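# Bend a rod into an upright arch in board sockets

## Task

Deform the rod so it forms a standing arch, with one of its ends seated in each of the board's two sockets.

## Robot and tools

Robot: two arms, left_arm and right_arm, each with a two-finger gripper. Fixed cameras cam_high and cam_low stand behind the arms; each arm also carries a wrist camera (cam_left_wrist, cam_right_wrist). All images are 504x504.

Frames. The scene frame has its origin at table-top height, halfway between the arms' nominal bases: +z up, +x out over the table, +y toward left_arm. Calibrated bases: left_arm at (+0.004, +0.262, 0) m, quat_wxyz (+1.000, 0, 0, +0.020); right_arm at (-0.024, -0.249, 0) m, quat_wxyz (+1.000, 0, 0, -0.003). Hand positions, quaternions, velocities and targets in results are in each arm's own base frame; fixed cameras and the table use the scene frame. A gripper's fingers point along its +z and open and close along its y. end_effector_position is the spot between the pads, about 1 cm short of the fingertips. Printed values may be off by a few cm, more when reaching far.

The 14-number row. Every motion argument uses one row of 14 numbers covering both arms, even if one arm stays still: left_arm dx, dy, dz, rx, ry, rz, opening, then right_arm the same seven. Each number lies in [-1, 1]. The six pose numbers are offsets, not poses: they count from that arm's Hand target as it was when the action or move began, along that arm's own base axes, with rotation about the Hand target position. Scale: 1.0 = 0.6 m for dx, dy, dz, and 180 degrees for rx, ry, rz (together one rotation vector). A translation longer than 1.0 may be shortened along its line. Sending the same offset twice moves the arm twice. Sending six zeros for an arm re-requests its Hand target. Opening is absolute: +1 fully open (0.094 m), -1 closed. A 0 opening is a real command, so to keep a gripper as it is, resend its current value (shown under Tool commands, or the last one you sent).

execute_actions: actions is a list of actions; each action is up to 15 rows, one per 1/30 s step, and a short action repeats its last row to fill 15 steps. All rows in one action count from the same start pose, not from the row before. cameras lists names, ["all"], or []; unknown names invalidate the call. An empty actions list returns the state plus all images.

move: target is one row or a list of up to 15 rows, each counted from the starting Hand targets (not chained). speed is top path speed in m/s, 0.002 to 2.9 (default 0.25; turning up to twice that in rad/s), one value or one per target. blend (m) rounds corners in a list; 0 stops at each. opening_speed (per second on the -1..+1 scale, at least 0.2) closes fingers gradually. grip_force sets pad force, 10 to 50 N (one value or one per arm), and persists; low forces close slowly. blocking=false returns after about 0.5 s while motion continues. All paths finish together; a move is capped at 10 s. Paths are straight and ignore obstacles and the other arm. The result adds a move: line giving the ending (done, off_target, moving, held, fault) and limits (paced = pose clipped, held = steps withheld). done means within 10 mm and 2 degrees; it says nothing about contact.

wait: seconds 0 to 10; the scene runs with the last commands held, and any running move continues. stop: brakes a running move, which needs some distance. zoom_image: camera plus region [x0, y0, x1, y1] in pixels from the top-left, at most 504 each way, on that camera's newest image. finished_scene: scene = the current scene number; it is final, so call it only once the arch stands on its own in both sockets.

Results. Hand target is the last commanded pose after clipping; the gripper often rests short of it, and waiting does not close the gap, so resend or add the missing offset. grip_measured shows the finger opening on the command scale (up to about 2.5 mm wide when empty; narrower than a squeezed part). grip_effort_nm is averaged gripper motor effort, negative closing; it does not zero at rest. Joint torques follow joint order, include arm weight, and numbers 1 to 3 wrap at ±28 N m. Joint velocities may read within noise. Orientation commands are clipped to 40 degrees from the measured one per step.

Joint ranges (rad): waist -2.618 to 3.054, shoulder 0 to 3.142, elbow 0 to 3.142 (straight at 2.901), wrist pitch -1.571 to 1.571, wrist yaw -1.571 to 1.571, wrist roll -2.094 to 2.094.

Cautions. Never let the rod fall off the table or leave it off it. Avoid drops, releasing a moving part, hitting fixed things, and hard presses: a blocked arm keeps pushing until told to back off, so command it back past its gripper. Keep the two grippers, wrist cameras and fingers apart; the clearance check does not guard them, and closing on the other arm's fingers counts as a press. Do not strain a wrist camera cable. Route paths around an arm's own base. Faster moves lag more and hit harder. Small moves may fail or go sideways; check pose and tilt after each. Long holding, stretched reach or pushing into unreachable poses heats motors: MOTOR HOT appears at 75 °C, a fold-away fault at 90 °C, collapse at 100 °C. Loose objects may occasionally be nudged by the scene.

Each tool is called after "Request:" in YAML: its name, and indented under it one key for each argument.

## Session

Request:
execute_actions:
  actions: []

Scene clock: 0.00 s.
left_arm: end_effector_position=(+0.3869, +0.0404, +0.1009) grip_measured=+1.000 grip_effort_nm=n/a end_effector_quat_wxyz=(+0.601, -0.116, +0.787, +0.082) | right_arm: end_effector_position=(+0.4007, -0.0234, +0.1240) grip_measured=+1.000 grip_effort_nm=n/a end_effector_quat_wxyz=(+0.613, +0.074, +0.782, -0.085)
Joint positions: left_arm=[-0.027 1.552 0.328 0.944 -0.297 -0.094 0.094] | right_arm=[0.066 1.509 0.392 0.869 0.29 0.029 0.094]
Joint velocities: within noise
Joint torques (N m): no reading
Heat: left arm: 39 °C; right arm: 35 °C.
Hand target: left_arm +0.3906, +0.0407, +0.1117; +0.614, -0.118, +0.776, +0.080 | right_arm +0.4017, -0.0232, +0.1262; +0.614, +0.074, +0.781, -0.085
Tool commands: left_gripper/opening=+1.0 right_gripper/opening=+1.0

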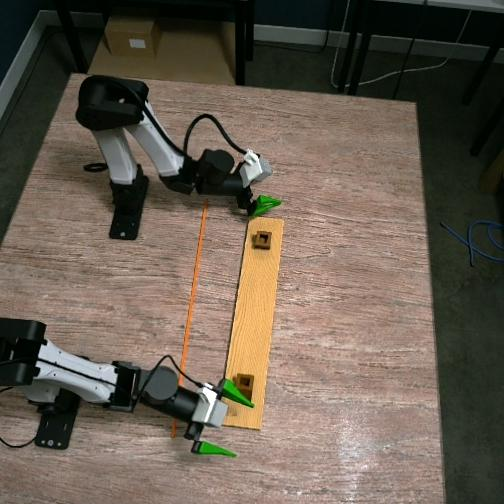

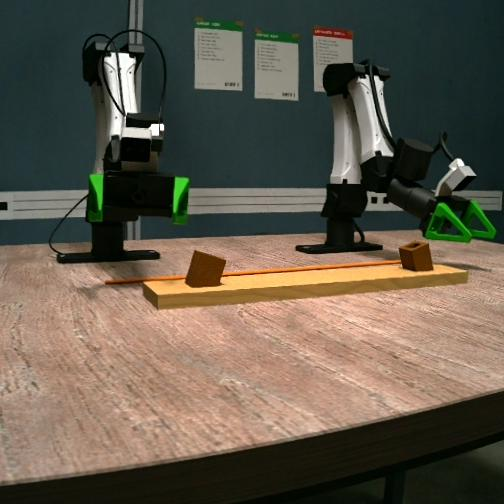

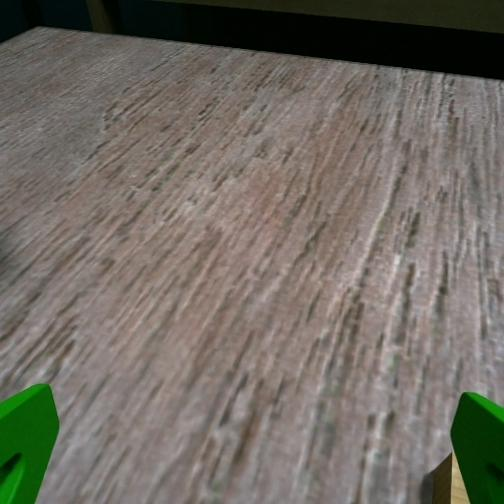

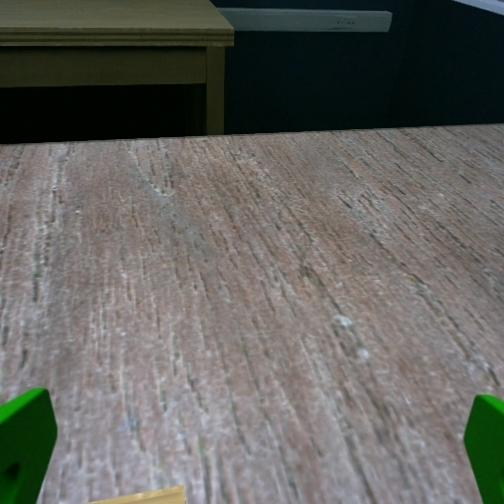

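Request:
zoom_image:
  camera: "cam_high"
  region: [150, 190, 300, 340]

Request:
zoom_image:
  camera: "cam_high"
  region: [150, 310, 300, 460]

Request:
zoom_image:
  camera: "cam_low"
  region: [90, 200, 290, 320]

Request:
zoom_image:
  camera: "cam_low"
  region: [290, 200, 490, 320]

Scaled by 3.360 from the camera's 504x504 image, which has a finer 720x720 frame.

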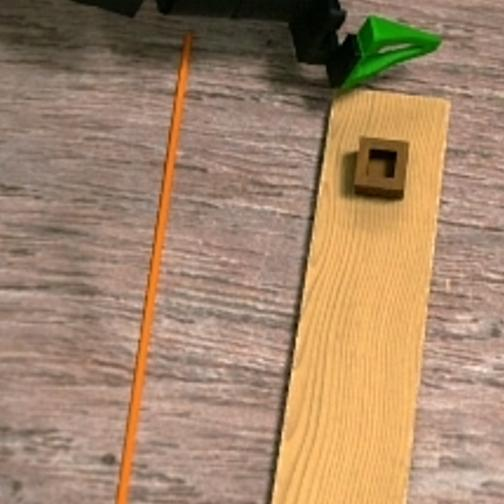

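Scaled by 3.360 from the camera's 504x504 image, which has a finer 720x720 frame.

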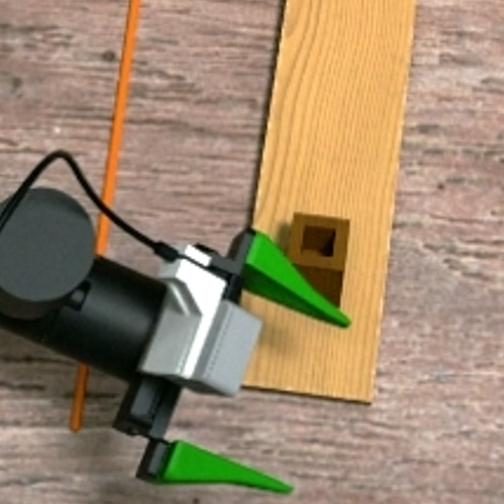

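Scaled by 2.520 from the camera's 504x504 image, which has a finer 720x720 frame.

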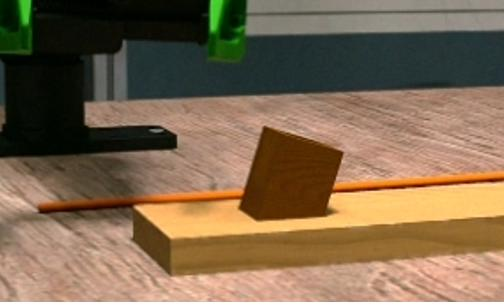

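Scaled by 2.520 from the camera's 504x504 image, which has a finer 720x720 frame.

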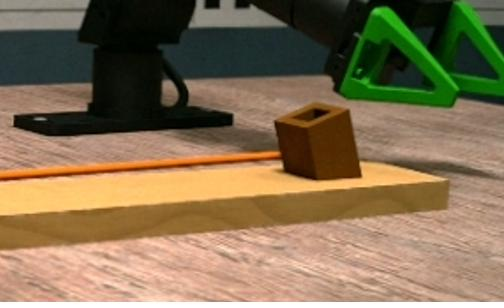

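Request:
move:
  target: [-0.245,-0.1875,0.18,-0.358,0.275,0.339,1,-0.18,0.123,0.16,0.364,0.275,-0.368,1]
  cameras: ["all"]

Scene clock: 28.00 s.
left_arm: end_effector_position=(+0.2564, -0.0771, +0.2145) grip_measured=+1.000 grip_effort_nm=0.02 end_effector_quat_wxyz=(-0.040, +0.695, -0.715, +0.066) | right_arm: end_effector_position=(+0.2983, +0.0521, +0.2110) grip_measured=+1.000 grip_effort_nm=-0.01 end_effector_quat_wxyz=(+0.029, +0.699, +0.714, +0.032)
Joint positions: left_arm=[-0.296 1.463 1.561 -1.514 -0.006 -1.838 0.094] | right_arm=[0.179 1.657 1.746 -1.573 0.01 1.729 0.094]
Joint torques (N m): left_arm=[1.2 -5.76 6.05 0.04 0.2 -0.23] | right_arm=[-0.4 -10.84 7.66 0.34 0.04 0.2]
Heat: left arm: 41 °C; right arm: 40 °C.
Hand target: left_arm +0.2436, -0.0718, +0.2197; +0.001, +0.707, -0.707, +0.000 | right_arm +0.2937, +0.0506, +0.2221; +0.001, +0.707, +0.707, +0.000
Off the commanded pose: left_arm 0.015 m, 9 deg | right_arm 0.012 m, 5 deg.
joint sent to its limit (left arm) — joint 4 (wrist pitch), lower limit. The joint targets are off in orientation, not in position.
joint sent to its limit (right arm) — joint 4 (wrist pitch), lower limit. The joint targets are off in orientation, not in position.
move: off_target (left_arm, right_arm)

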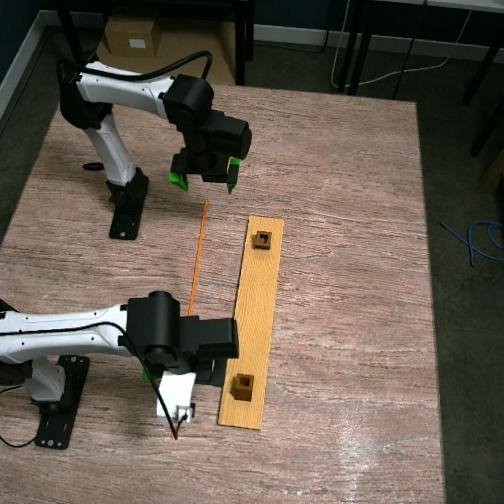

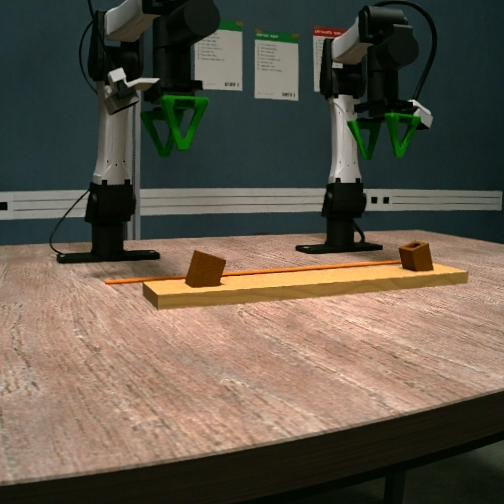

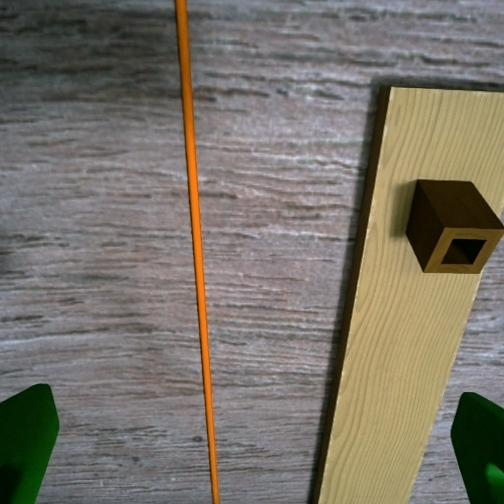

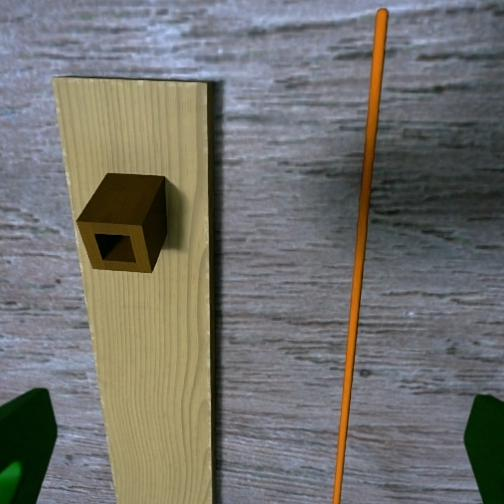

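Request:
zoom_image:
  camera: "cam_high"
  region: [150, 140, 290, 280]

Scaled by 3.600 from the camera's 504x504 image, which has a finer 720x720 frame.

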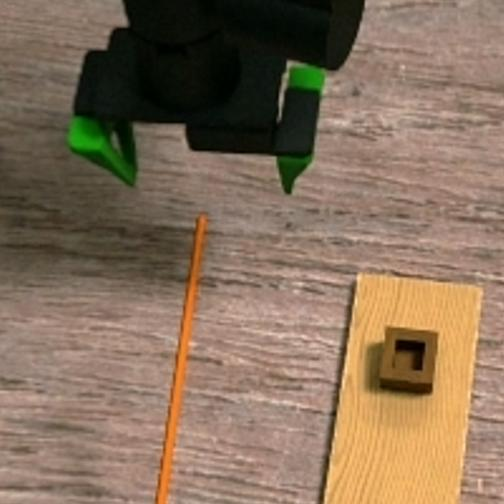

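Request:
move:
  target: [0,0,-0.233,0.194,0,0,1,-0.091,-0.075,-0.235,-0.194,0,0,1]
  cameras: ["all"]

Scene clock: 47.77 s.
left_arm: end_effector_position=(+0.2440, -0.0735, +0.0790) grip_measured=+1.000 grip_effort_nm=0.02 end_effector_quat_wxyz=(+0.162, -0.640, +0.728, +0.185) | right_arm: end_effector_position=(+0.2391, +0.0056, +0.0868) grip_measured=+1.000 grip_effort_nm=-0.01 end_effector_quat_wxyz=(+0.209, +0.675, +0.676, -0.207)
Joint positions: left_arm=[-0.57 1.755 1.234 -1.334 -0.413 -2.073 0.094] | right_arm=[0.409 1.639 1.098 -1.29 0.543 2.051 0.094]
Joint torques (N m): left_arm=[-0.2 -5.86 4.78 -0.33 -0.28 -0.27] | right_arm=[0.69 -5.48 5.04 -0.05 0.52 0.16]
Heat: left arm: 41 °C; right arm: 40 °C.
Hand target: left_arm +0.2437, -0.0718, +0.0799; +0.212, -0.675, +0.675, +0.212 | right_arm +0.2391, +0.0055, +0.0811; +0.213, +0.675, +0.674, -0.212
Off the commanded pose: left_arm 0.002 m, 10 deg | right_arm 0.006 m, 1 deg.
joint sent to its limit (left arm) — joint 6 (wrist roll), lower limit. The joint targets are off in orientation, not in position.
move: off_target (left_arm)

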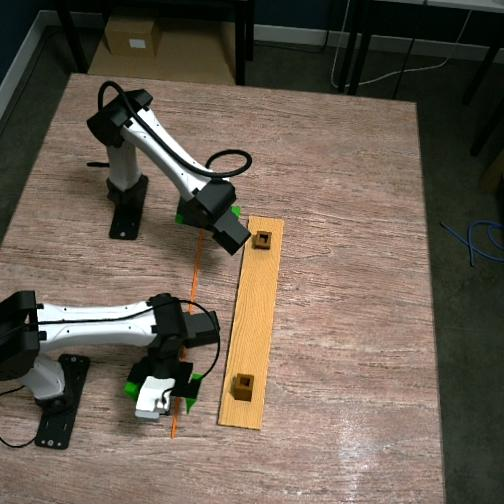

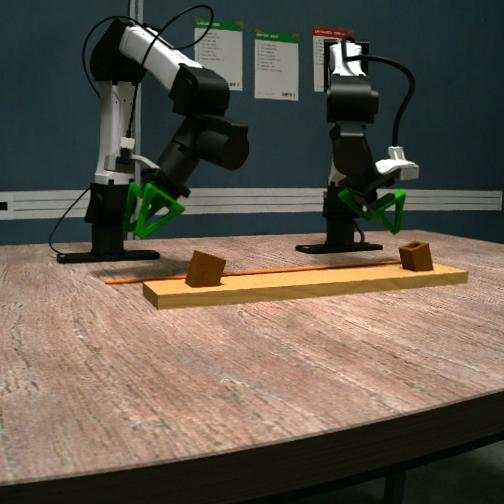

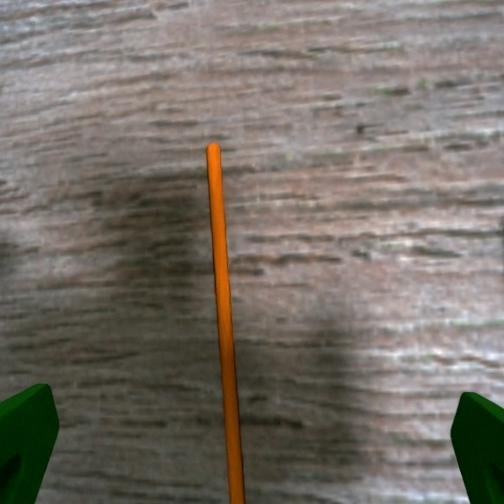

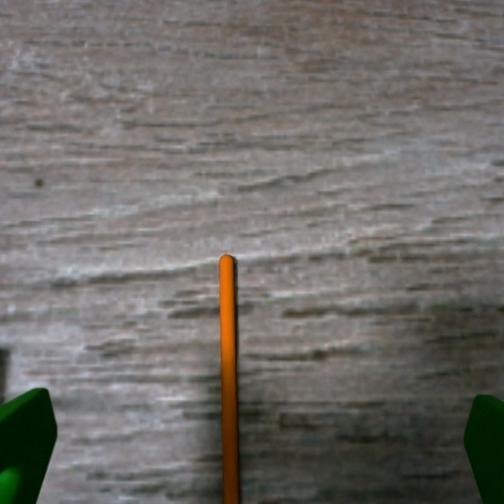

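Request:
move:
  target: [-0.007,0.05,-0.092,0,0,0,1,0.01,0,-0.1,0,0,0,1]
  speed: 0.12
  cameras: ["cam_low","cam_left_wrist","cam_right_wrist"]

Scene clock: 54.20 s.
left_arm: end_effector_position=(+0.2396, -0.0470, +0.0243) grip_measured=+1.000 grip_effort_nm=0.02 end_effector_quat_wxyz=(-0.182, +0.654, -0.709, -0.191) | right_arm: end_effector_position=(+0.2469, +0.0085, +0.0273) grip_measured=+1.000 grip_effort_nm=-0.01 end_effector_quat_wxyz=(+0.212, +0.676, +0.676, -0.204)
Joint positions: left_arm=[-0.517 1.784 1.02 -1.084 -0.463 -2.074 0.094] | right_arm=[0.409 1.759 0.978 -1.042 0.546 2.051 0.094]
Joint torques (N m): left_arm=[0.9 -5.35 4.23 -0.29 -0.32 -0.25] | right_arm=[-0.05 -5.97 4.38 -0.03 0.51 0.07]
Heat: left arm: 41 °C; right arm: 39 °C.
Hand target: left_arm +0.2395, -0.0419, +0.0247; -0.212, +0.675, -0.675, -0.212 | right_arm +0.2451, +0.0056, +0.0211; +0.213, +0.675, +0.674, -0.212
Off the commanded pose: left_arm 0.005 m, 6 deg | right_arm 0.007 m, 1 deg.
joint sent to its limit (left arm) — joint 6 (wrist roll), lower limit. The joint targets are off in orientation, not in position.
move: off_target (left_arm)
Images, in order (width x height): cam_low 504x504, cam_left_wrist 504x504, cam_right_wrist 504x504.

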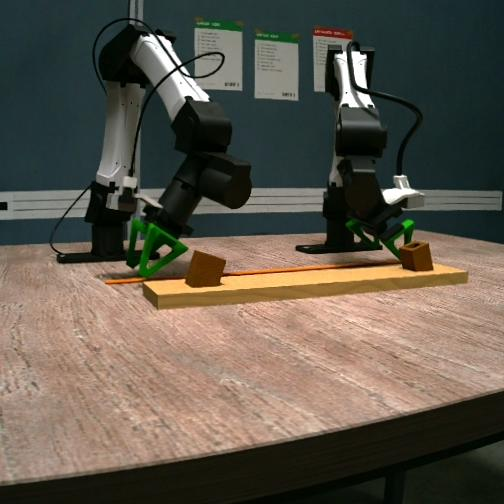

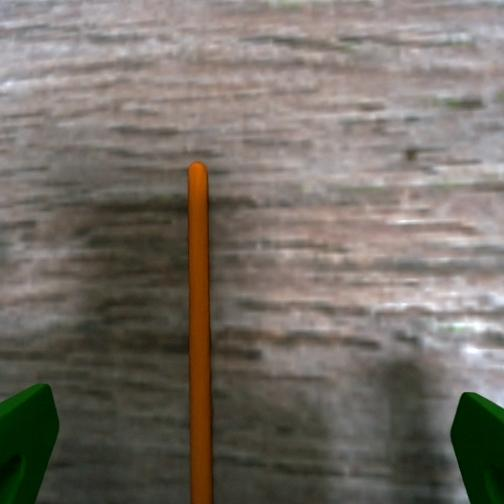

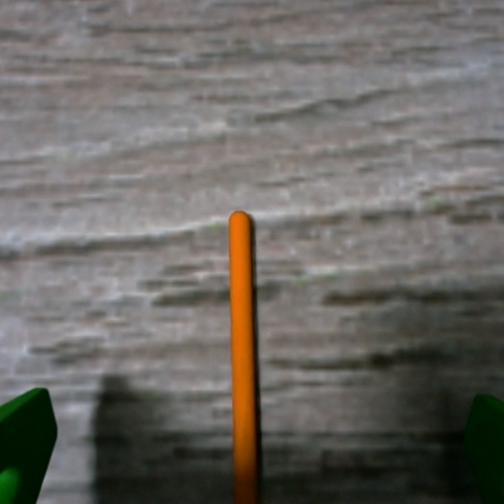

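Request:
move:
  target: [-0.02,0.013,-0.018,0,0,0,1,0.006,0,-0.022,0,0,0,1]
  speed: 0.06
  cameras: ["cam_low","cam_left_wrist","cam_right_wrist"]

Scene clock: 57.40 s.
left_arm: end_effector_position=(+0.2262, -0.0370, +0.0109) grip_measured=+1.000 grip_effort_nm=0.02 end_effector_quat_wxyz=(-0.184, +0.650, -0.708, -0.206) | right_arm: end_effector_position=(+0.2513, +0.0103, +0.0147) grip_measured=+1.000 grip_effort_nm=-0.01 end_effector_quat_wxyz=(+0.213, +0.677, +0.675, -0.201)
Joint positions: left_arm=[-0.517 1.784 0.943 -1.037 -0.476 -2.077 0.094] | right_arm=[0.409 1.797 0.968 -0.988 0.547 2.051 0.094]
Joint torques (N m): left_arm=[1.21 -7.08 3.52 -0.24 -0.19 -0.22] | right_arm=[-0.46 -6.01 4.11 -0.01 0.51 0.01]
Heat: left arm: 41 °C; right arm: 39 °C.
Hand target: left_arm +0.2274, -0.0340, +0.0138; -0.211, +0.675, -0.675, -0.212 | right_arm +0.2487, +0.0056, +0.0079; +0.213, +0.675, +0.674, -0.212
Off the commanded pose: left_arm 0.004 m, 6 deg | right_arm 0.009 m, 1 deg.
joint sent to its limit (left arm) — joint 6 (wrist roll), lower limit. The joint targets are off in orientation, not in position.
move: off_target (left_arm)
Images, in order (width x height): cam_low 504x504, cam_left_wrist 504x504, cam_right_wrist 504x504.

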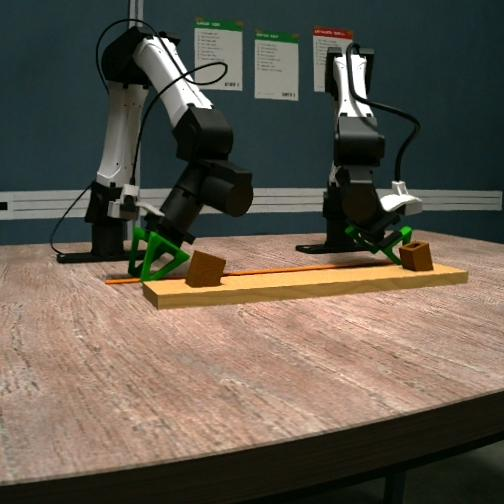

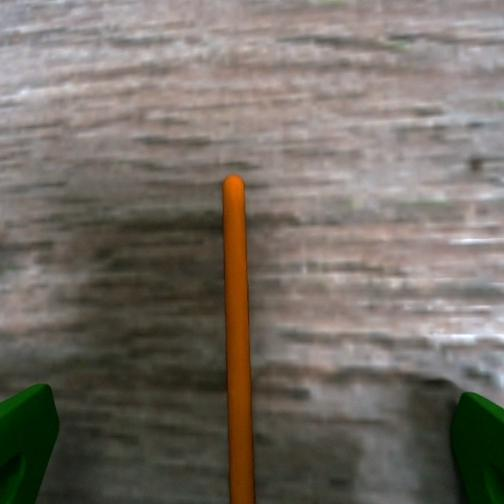

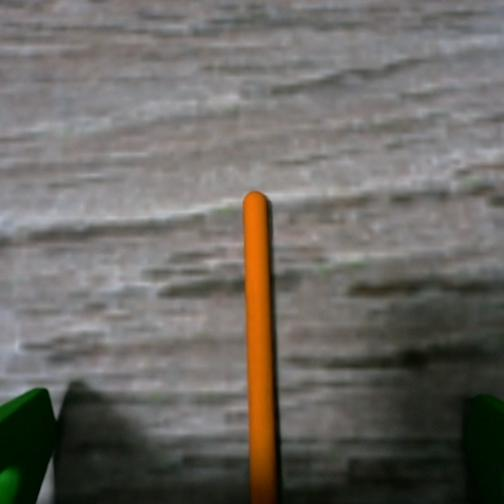

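Request:
move:
  target: [0,0,0,0,0,0,-1,0,0,0,0,0,0,-1]
  opening_speed: 0.8
  cameras: ["cam_low","cam_left_wrist","cam_right_wrist"]

Scene clock: 61.23 s.
left_arm: end_effector_position=(+0.2264, -0.0368, +0.0099) grip_measured=-0.996 grip_effort_nm=-0.17 end_effector_quat_wxyz=(-0.186, +0.650, -0.708, -0.205) | right_arm: end_effector_position=(+0.2532, +0.0064, +0.0181) grip_measured=-0.988 grip_effort_nm=-0.64 end_effector_quat_wxyz=(+0.226, +0.672, +0.674, -0.206)
Joint positions: left_arm=[-0.517 1.784 0.939 -1.029 -0.478 -2.078 0] | right_arm=[0.409 1.795 0.968 -0.992 0.577 2.051 0.001]
Joint torques (N m): left_arm=[1.22 -7.06 3.92 -0.3 -0.18 -0.21] | right_arm=[-0.5 -5.89 4.07 0.03 0.24 0.01]
Heat: left arm: 41 °C; right arm: 39 °C.
Hand target: left_arm +0.2275, -0.0340, +0.0139; -0.212, +0.675, -0.675, -0.212 | right_arm +0.2488, +0.0056, +0.0079; +0.213, +0.675, +0.674, -0.212
Off the commanded pose: left_arm 0.005 m, 6 deg | right_arm 0.011 m, 2 deg.
joint sent to its limit (left arm) — joint 6 (wrist roll), lower limit. The joint targets are off in orientation, not in position.
move: off_target (left_arm, right_arm)
Images, in order (width x height): cam_low 504x504, cam_left_wrist 504x504, cam_right_wrist 504x504.

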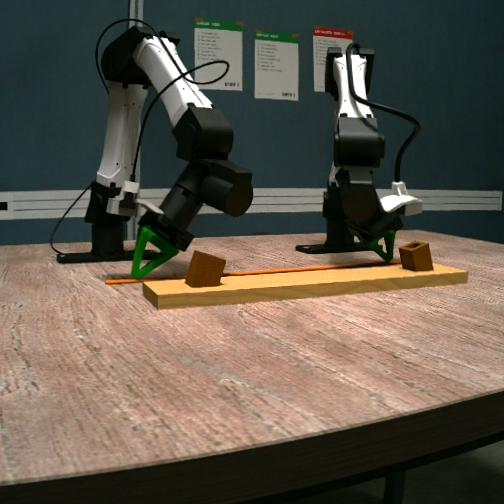

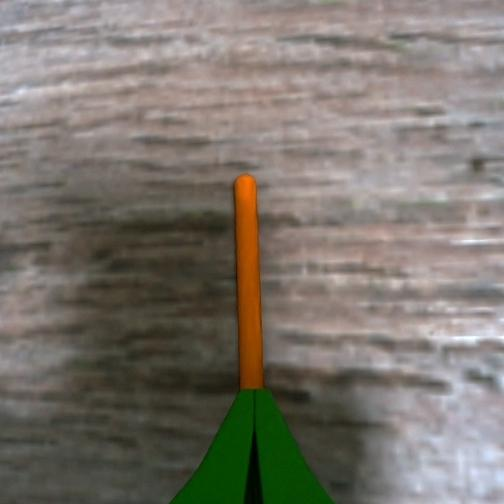

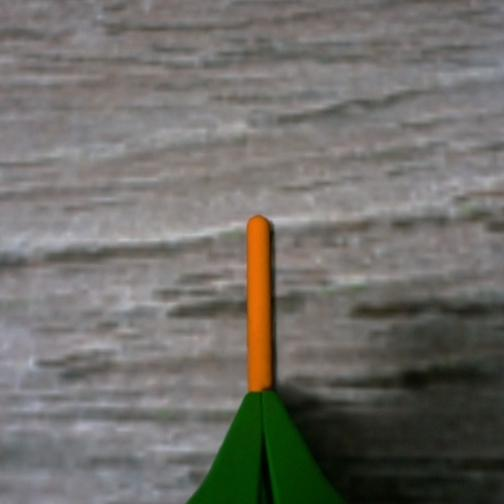

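Request:
move:
  target:
    - [0,0,0,0,0,0,0,0,0,0,0,0,0,0]
    - [0,0,-0.016,0,0,0,0,0.0,0,-0.022,0,0,0,0]
  speed: 0.05
  cameras: ["cam_low","cam_left_wrist","cam_right_wrist"]

Scene clock: 64.53 s.
left_arm: end_effector_position=(+0.2271, -0.0366, +0.0073) grip_measured=-0.002 grip_effort_nm=0.12 end_effector_quat_wxyz=(-0.188, +0.651, -0.707, -0.201) | right_arm: end_effector_position=(+0.2538, +0.0065, +0.0128) grip_measured=-0.003 grip_effort_nm=0.13 end_effector_quat_wxyz=(+0.227, +0.672, +0.674, -0.207)
Joint positions: left_arm=[-0.517 1.784 0.928 -1.009 -0.481 -2.078 0.047] | right_arm=[0.409 1.811 0.962 -0.972 0.578 2.051 0.047]
Joint torques (N m): left_arm=[1.24 -5.2 3.29 -0.08 -0.14 -0.22] | right_arm=[-0.43 -4.51 2.45 0.33 0.27 0.03]
Heat: left arm: 41 °C; right arm: 39 °C.
Hand target: left_arm +0.2274, -0.0340, +0.0042; -0.211, +0.675, -0.675, -0.212 | right_arm +0.2488, +0.0056, -0.0053; +0.213, +0.675, +0.674, -0.212
Off the commanded pose: left_arm 0.004 m, 5 deg | right_arm 0.019 m, 2 deg.
joint sent to its limit (left arm) — joint 6 (wrist roll), lower limit. The joint targets are off in orientation, not in position.
move: off_target (left_arm, right_arm)
Images, in order (width x height): cam_low 504x504, cam_left_wrist 504x504, cam_right_wrist 504x504.

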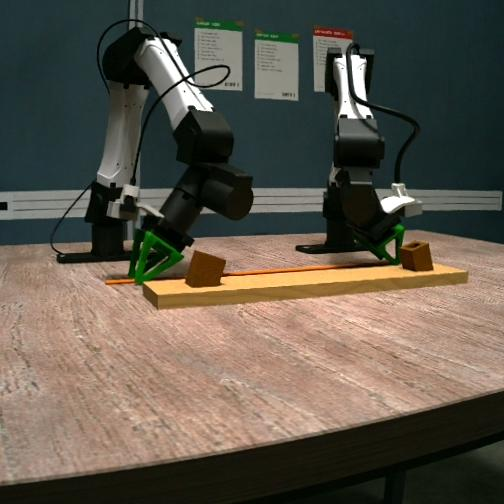

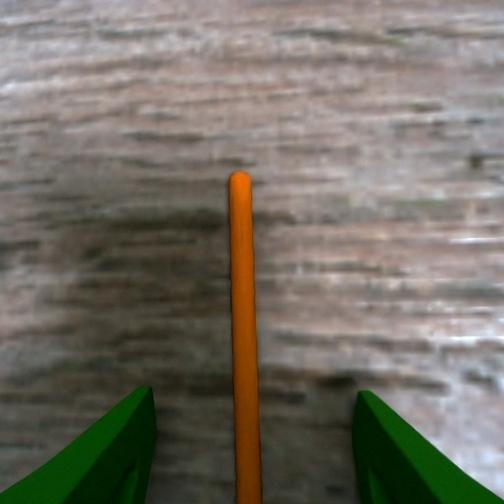

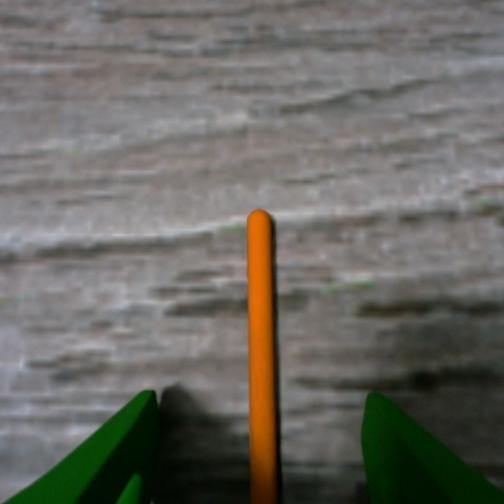

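Request:
move:
  target: [0,0,0,0,0,0,-1,0,0,0.012,0,0,0,-1]
  opening_speed: 0.8
  cameras: ["cam_left_wrist","cam_right_wrist"]

Scene clock: 67.37 s.
left_arm: end_effector_position=(+0.2299, -0.0370, +0.0055) grip_measured=-0.921 grip_effort_nm=-0.98 end_effector_quat_wxyz=(-0.194, +0.652, -0.707, -0.195) | right_arm: end_effector_position=(+0.2510, +0.0048, +0.0128) grip_measured=-0.900 grip_effort_nm=-1.02 end_effector_quat_wxyz=(+0.226, +0.670, +0.675, -0.213)
Joint positions: left_arm=[-0.517 1.784 0.922 -0.987 -0.488 -2.078 0.004] | right_arm=[0.409 1.811 0.957 -0.979 0.581 2.051 0.005]
Joint torques (N m): left_arm=[1.2 -5.31 3.74 -0.26 -0.08 -0.21] | right_arm=[-0.49 -6.06 4.01 0.12 0.21 0.01]
Heat: left arm: 41 °C; right arm: 39 °C.
Hand target: left_arm +0.2274, -0.0340, +0.0042; -0.212, +0.675, -0.675, -0.212 | right_arm +0.2487, +0.0056, +0.0020; +0.213, +0.675, +0.674, -0.212
Off the commanded pose: left_arm 0.004 m, 5 deg | right_arm 0.011 m, 2 deg.
joint sent to its limit (left arm) — joint 6 (wrist roll), lower limit. The joint targets are off in orientation, not in position.
move: off_target (left_arm, right_arm)
Images, in order (width x height): cam_left_wrist 504x504, cam_right_wrist 504x504.

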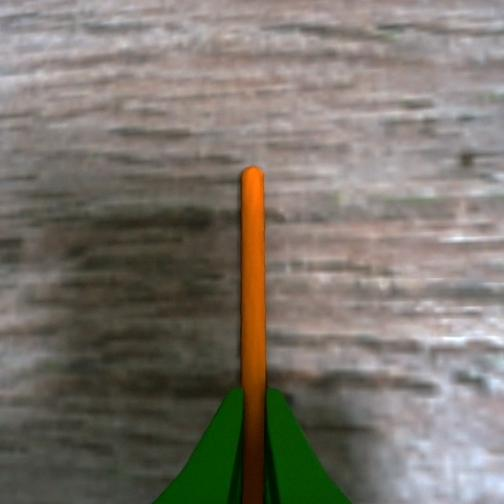

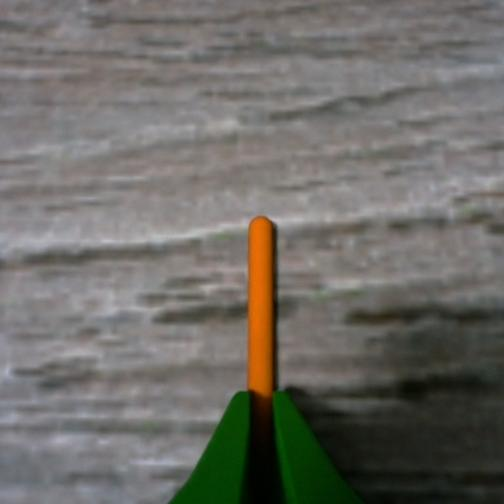

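Request:
move:
  target: [0,0,0.25,0,0,0,-1,0,0,0.25,0,0,0,-1]
  speed: 0.12
  cameras: ["all"]

Scene clock: 72.53 s.
left_arm: end_effector_position=(+0.2320, -0.0372, +0.1412) grip_measured=-0.922 grip_effort_nm=-1.01 end_effector_quat_wxyz=(-0.198, +0.658, -0.704, -0.181) | right_arm: end_effector_position=(+0.2473, +0.0047, +0.1419) grip_measured=-0.901 grip_effort_nm=-1.04 end_effector_quat_wxyz=(+0.211, +0.669, +0.676, -0.227)
Joint positions: left_arm=[-0.513 1.588 1.287 -1.517 -0.487 -2.078 0.004] | right_arm=[0.404 1.658 1.326 -1.537 0.563 2.051 0.005]
Joint torques (N m): left_arm=[0.25 -6.79 7.24 -0.67 -0.19 -0.21] | right_arm=[-0.05 -9.85 8.7 -0.35 0.36 0]
Heat: left arm: 41 °C; right arm: 39 °C.
Hand target: left_arm +0.2274, -0.0340, +0.1543; -0.211, +0.675, -0.675, -0.212 | right_arm +0.2487, +0.0056, +0.1519; +0.213, +0.675, +0.674, -0.212
Off the commanded pose: left_arm 0.014 m, 6 deg | right_arm 0.010 m, 2 deg.
joint sent to its limit (left arm) — joint 4 (wrist pitch), lower limit; joint 6 (wrist roll), lower limit. The joint targets are off in orientation, not in position.
move: off_target (left_arm)

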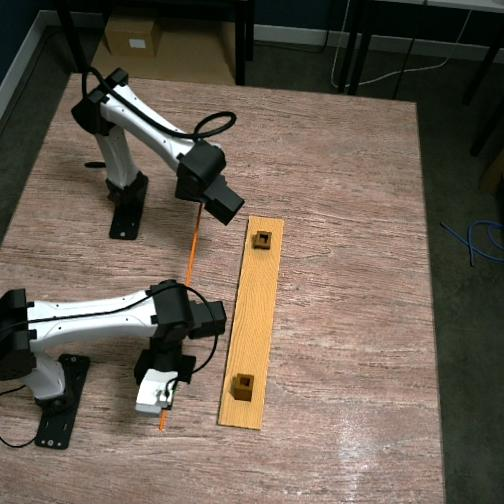

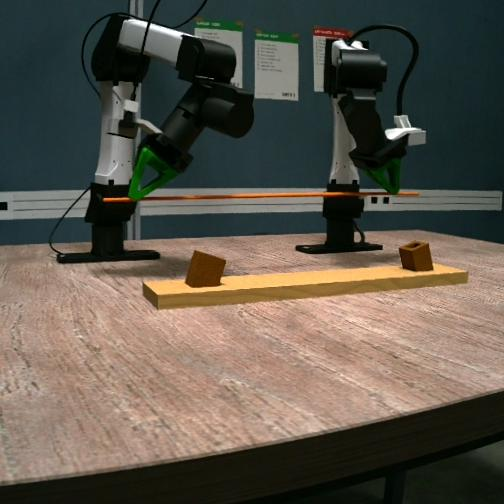

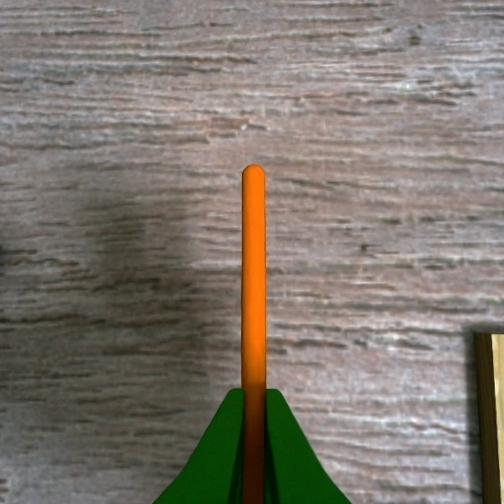

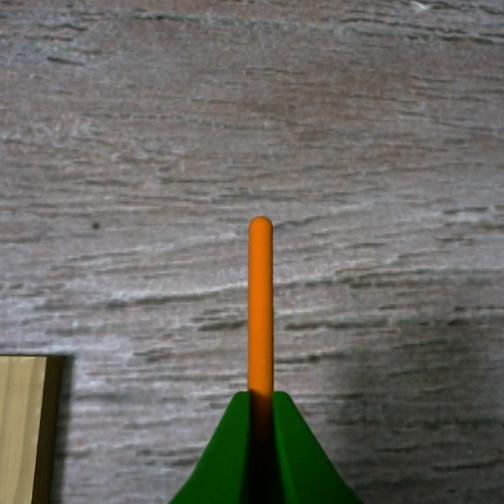

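Request:
move:
  target: [0.273,-0.044,0,-0.222,0,0,-1,0.255,0.033,0,0.222,0,0,-1]
  speed: 0.12
  cameras: ["all"]

Scene clock: 78.43 s.
left_arm: end_effector_position=(+0.3942, -0.0617, +0.1515) grip_measured=-0.996 grip_effort_nm=-0.17 end_effector_quat_wxyz=(+0.023, +0.707, -0.706, +0.037) | right_arm: end_effector_position=(+0.3987, +0.0261, +0.1556) grip_measured=-0.988 grip_effort_nm=-0.64 end_effector_quat_wxyz=(-0.022, +0.709, +0.704, +0.034)
Joint positions: left_arm=[-0.12 2.063 2.034 -1.512 0.081 -1.694 0] | right_arm=[0.031 2.083 2.08 -1.549 -0.079 1.609 0.001]
Joint torques (N m): left_arm=[0.88 -8.28 7.92 -0.04 0.26 0.06] | right_arm=[-0.27 -9.8 9.46 0.23 -0.02 -0.05]
Heat: left arm: 41 °C; right arm: 39 °C.
Hand target: left_arm +0.3913, -0.0604, +0.1544; +0.032, +0.706, -0.706, +0.032 | right_arm +0.4018, +0.0254, +0.1519; -0.030, +0.707, +0.706, +0.031
Off the commanded pose: left_arm 0.004 m, 1 deg | right_arm 0.005 m, 1 deg.
move: done

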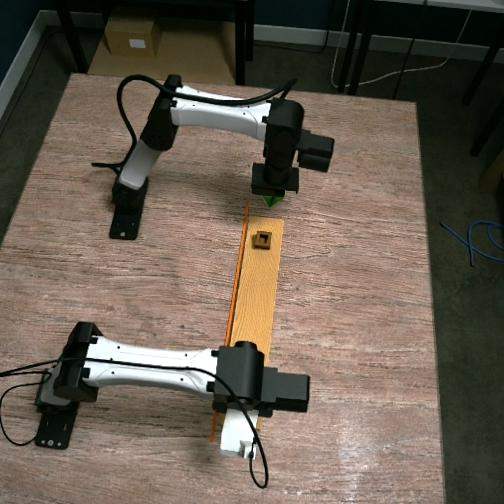

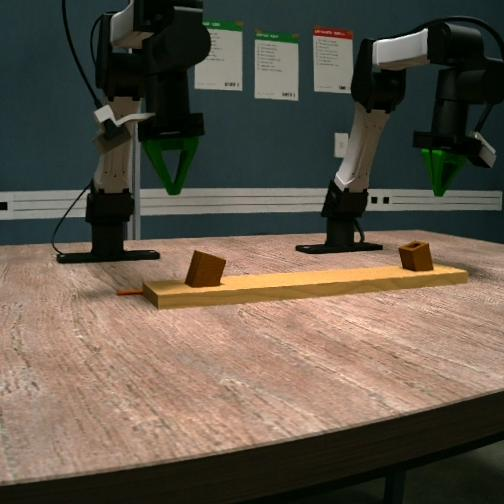

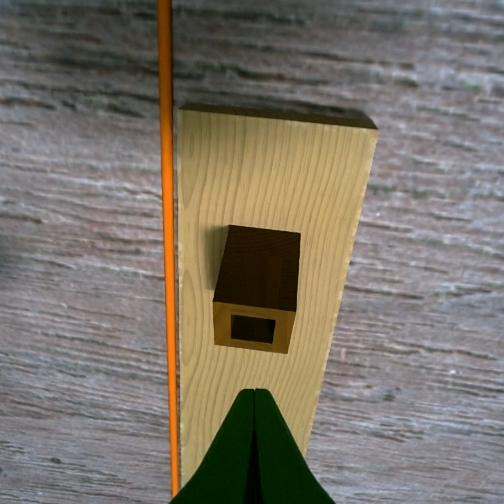

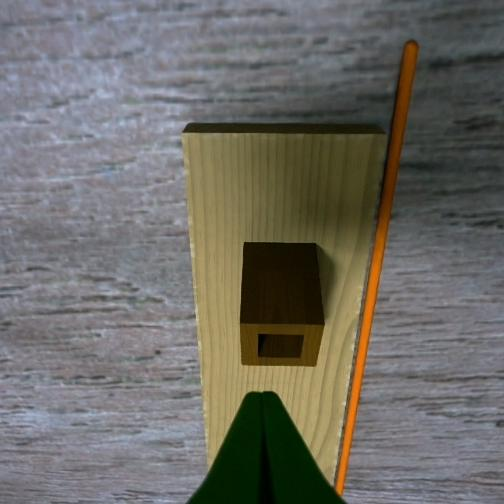

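Request:
move:
  target:
    - [-0.058,0.05,0,0,0,0,0,-0.11,0,0,0,0,0,0]
    - [-0.058,0.05,-0.13,0,0,0,0.5,-0.11,0,-0.13,0,0,0,0.5]
  speed: 0.15
  cameras: ["all"]

Scene clock: 95.77 s.
left_arm: end_effector_position=(+0.3568, -0.0305, +0.0669) grip_measured=+0.498 grip_effort_nm=0.12 end_effector_quat_wxyz=(+0.038, +0.709, -0.704, +0.021) | right_arm: end_effector_position=(+0.3372, +0.0243, +0.0752) grip_measured=+0.497 grip_effort_nm=0.13 end_effector_quat_wxyz=(-0.030, +0.709, +0.704, +0.027)
Joint positions: left_arm=[-0.045 1.938 1.516 -1.169 0.083 -1.621 0.07] | right_arm=[0.031 1.839 1.418 -1.151 -0.08 1.608 0.07]
Joint torques (N m): left_arm=[0.69 -10.62 5.24 0.22 0.25 0.06] | right_arm=[0.14 -11.1 5.29 0.45 0 -0.02]
Heat: left arm: 43 °C; right arm: 43 °C.
Hand target: left_arm +0.3565, -0.0304, +0.0763; +0.032, +0.706, -0.706, +0.032 | right_arm +0.3357, +0.0254, +0.0739; -0.031, +0.707, +0.706, +0.031
Off the commanded pose: left_arm 0.009 m, 1 deg | right_arm 0.002 m, 1 deg.
move: done

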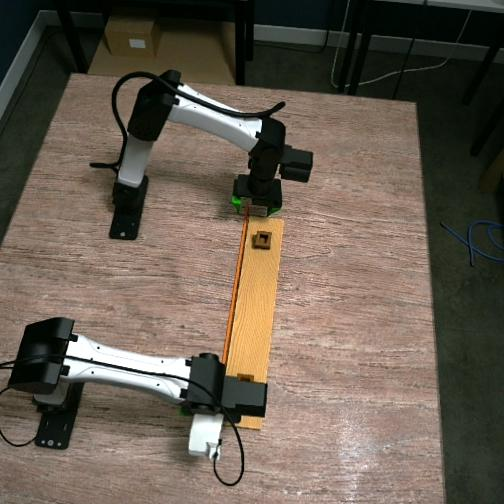

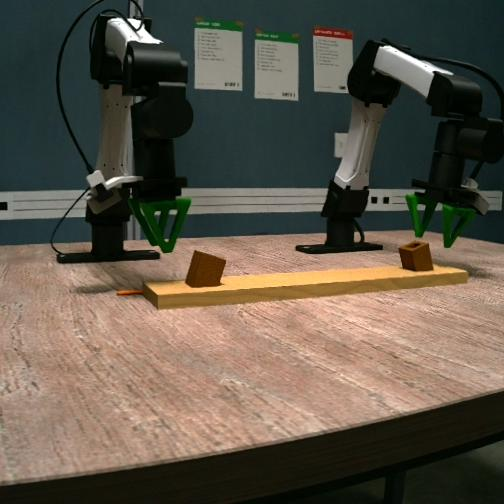

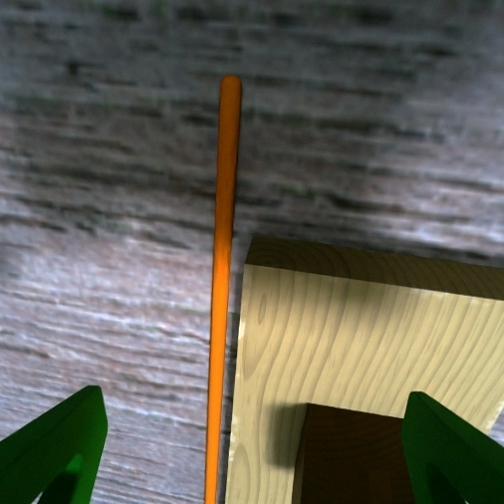

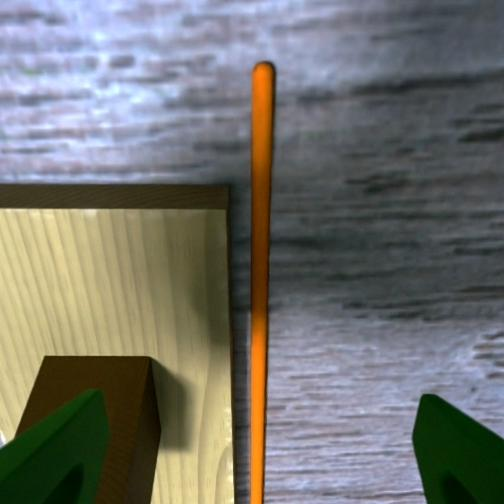

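Request:
move:
  target:
    - [-0.01,0.053,0,0,0,0,0.2,0,-0.053,0,0,0,0,0.2]
    - [-0.01,0.053,-0.085,0,0,0,0.2,0,-0.053,-0.095,0,0,0,0.2]
  speed: 0.12
  cameras: ["all"]

Scene clock: 102.97 s.
left_arm: end_effector_position=(+0.3520, +0.0014, +0.0279) grip_measured=+0.202 grip_effort_nm=-0.07 end_effector_quat_wxyz=(+0.027, +0.709, -0.704, +0.033) | right_arm: end_effector_position=(+0.3407, -0.0064, +0.0304) grip_measured=+0.202 grip_effort_nm=-0.12 end_effector_quat_wxyz=(-0.017, +0.709, +0.704, +0.040)
Joint positions: left_arm=[0.046 1.931 1.346 -0.981 0.084 -1.531 0.056] | right_arm=[-0.061 1.868 1.271 -0.946 -0.083 1.517 0.056]
Joint torques (N m): left_arm=[0.62 -7.38 5.18 0.28 0.25 0.06] | right_arm=[-0.1 -7.45 4.94 0.51 0.03 -0.06]
Heat: left arm: 42 °C; right arm: 43 °C.
Hand target: left_arm +0.3504, +0.0014, +0.0253; +0.032, +0.706, -0.706, +0.031 | right_arm +0.3358, -0.0065, +0.0169; -0.030, +0.707, +0.706, +0.031
Off the commanded pose: left_arm 0.003 m, 1 deg | right_arm 0.014 m, 2 deg.
move: off_target (right_arm)

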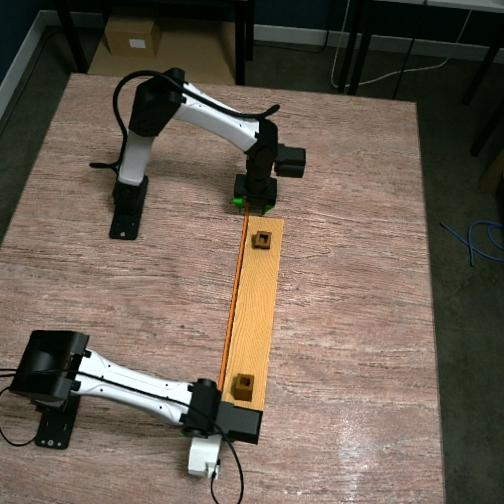

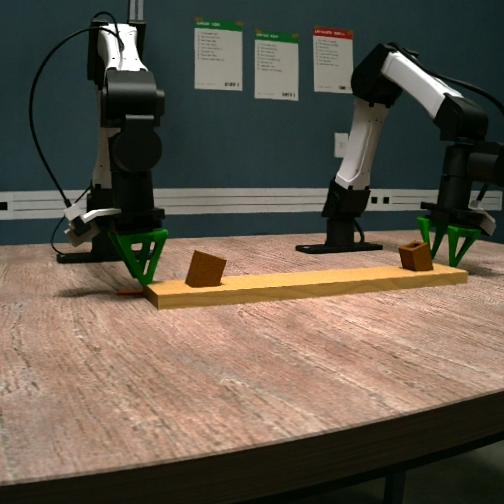

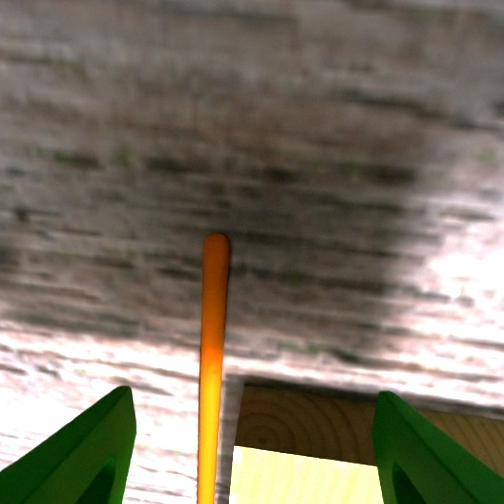

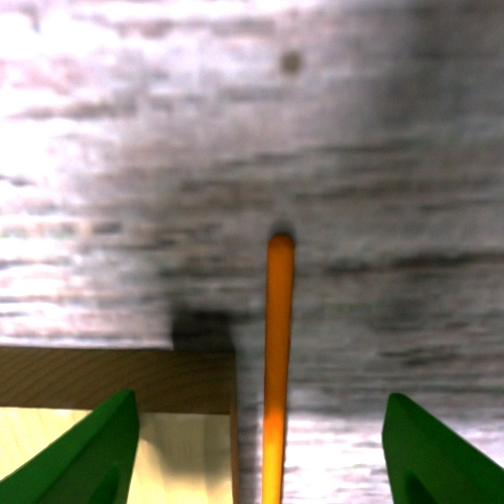

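Request:
move:
  target:
    - [0,0,0.02,0,0,0,0.0,0,0,0.035,0,0,0,0.0]
    - [-0.015,0.03,0.02,0,0,0,0.0,-0.005,-0.03,0.035,0,0,0,0.0]
    - [-0.015,0.03,-0.025,0,0,0,0.0,-0.005,-0.03,-0.007,0,0,0,0.0]
  speed: 0.1
  cameras: ["cam_left_wrist","cam_right_wrist"]

Scene clock: 107.50 s.
left_arm: end_effector_position=(+0.3427, +0.0187, +0.0116) grip_measured=+0.002 grip_effort_nm=-0.07 end_effector_quat_wxyz=(+0.028, +0.708, -0.705, +0.031) | right_arm: end_effector_position=(+0.3365, -0.0239, +0.0236) grip_measured=+0.003 grip_effort_nm=-0.14 end_effector_quat_wxyz=(-0.020, +0.709, +0.704, +0.037)
Joint positions: left_arm=[0.098 1.931 1.276 -0.92 0.085 -1.478 0.047] | right_arm=[-0.114 1.876 1.253 -0.933 -0.083 1.464 0.047]
Joint torques (N m): left_arm=[0.84 -7.54 5.01 0.26 0.23 0.07] | right_arm=[-0.24 -7.92 5.19 0.44 0.03 -0.07]
Heat: left arm: 42 °C; right arm: 44 °C.
Hand target: left_arm +0.3414, +0.0194, +0.0103; +0.032, +0.706, -0.706, +0.032 | right_arm +0.3327, -0.0245, +0.0126; -0.030, +0.707, +0.706, +0.031
Off the commanded pose: left_arm 0.002 m, 0 deg | right_arm 0.011 m, 1 deg.
move: off_target (right_arm)
Images, in order (width x height): cam_left_wrist 504x504, cam_right_wrist 504x504.

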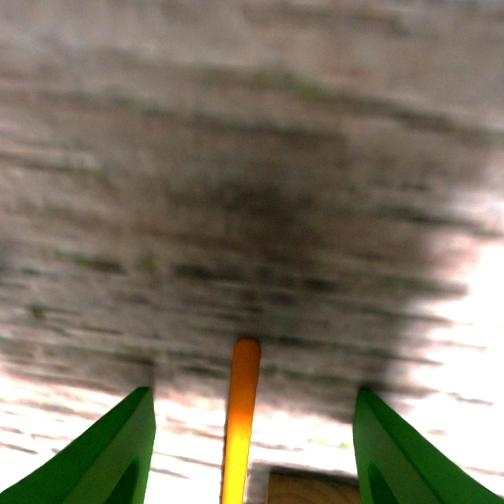

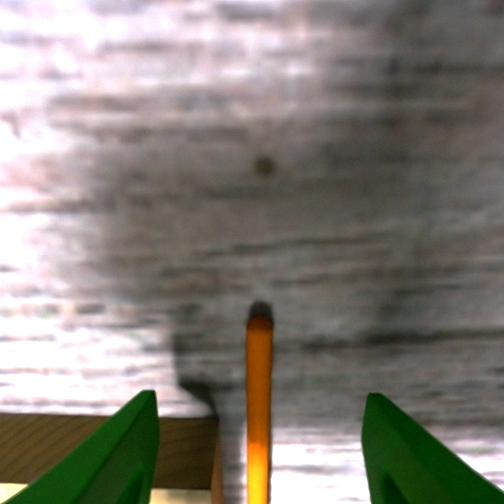

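Request:
move:
  target:
    - [0,0,-0.01,0,0,0,0.0,0,0,-0.02,0,0,0,0.0]
  speed: 0.06
  cameras: ["cam_left_wrist","cam_right_wrist"]

Scene clock: 109.23 s.
left_arm: end_effector_position=(+0.3439, +0.0188, +0.0107) grip_measured=+0.002 grip_effort_nm=-0.06 end_effector_quat_wxyz=(+0.026, +0.708, -0.705, +0.034) | right_arm: end_effector_position=(+0.3358, -0.0239, +0.0120) grip_measured=+0.003 grip_effort_nm=-0.14 end_effector_quat_wxyz=(-0.022, +0.709, +0.704, +0.036)
Joint positions: left_arm=[0.098 1.931 1.272 -0.91 0.085 -1.478 0.047] | right_arm=[-0.114 1.895 1.228 -0.893 -0.083 1.464 0.047]
Joint torques (N m): left_arm=[0.83 -6.8 4.25 0.42 0.23 0.06] | right_arm=[-0.23 -7.87 5.01 0.54 0.03 -0.07]
Heat: left arm: 42 °C; right arm: 43 °C.
Hand target: left_arm +0.3414, +0.0194, +0.0044; +0.032, +0.706, -0.706, +0.032 | right_arm +0.3328, -0.0245, +0.0007; -0.030, +0.707, +0.706, +0.031
Off the commanded pose: left_arm 0.007 m, 1 deg | right_arm 0.012 m, 1 deg.
move: off_target (right_arm)
Images, in order (width x height): cam_left_wrist 504x504, cam_right_wrist 504x504.

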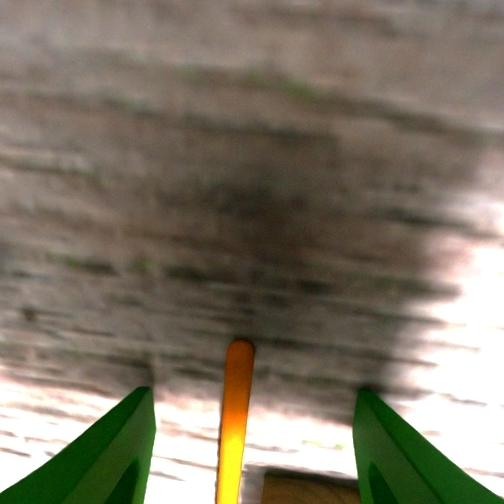

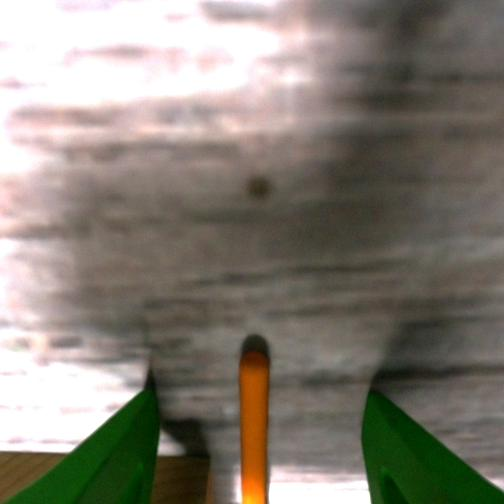

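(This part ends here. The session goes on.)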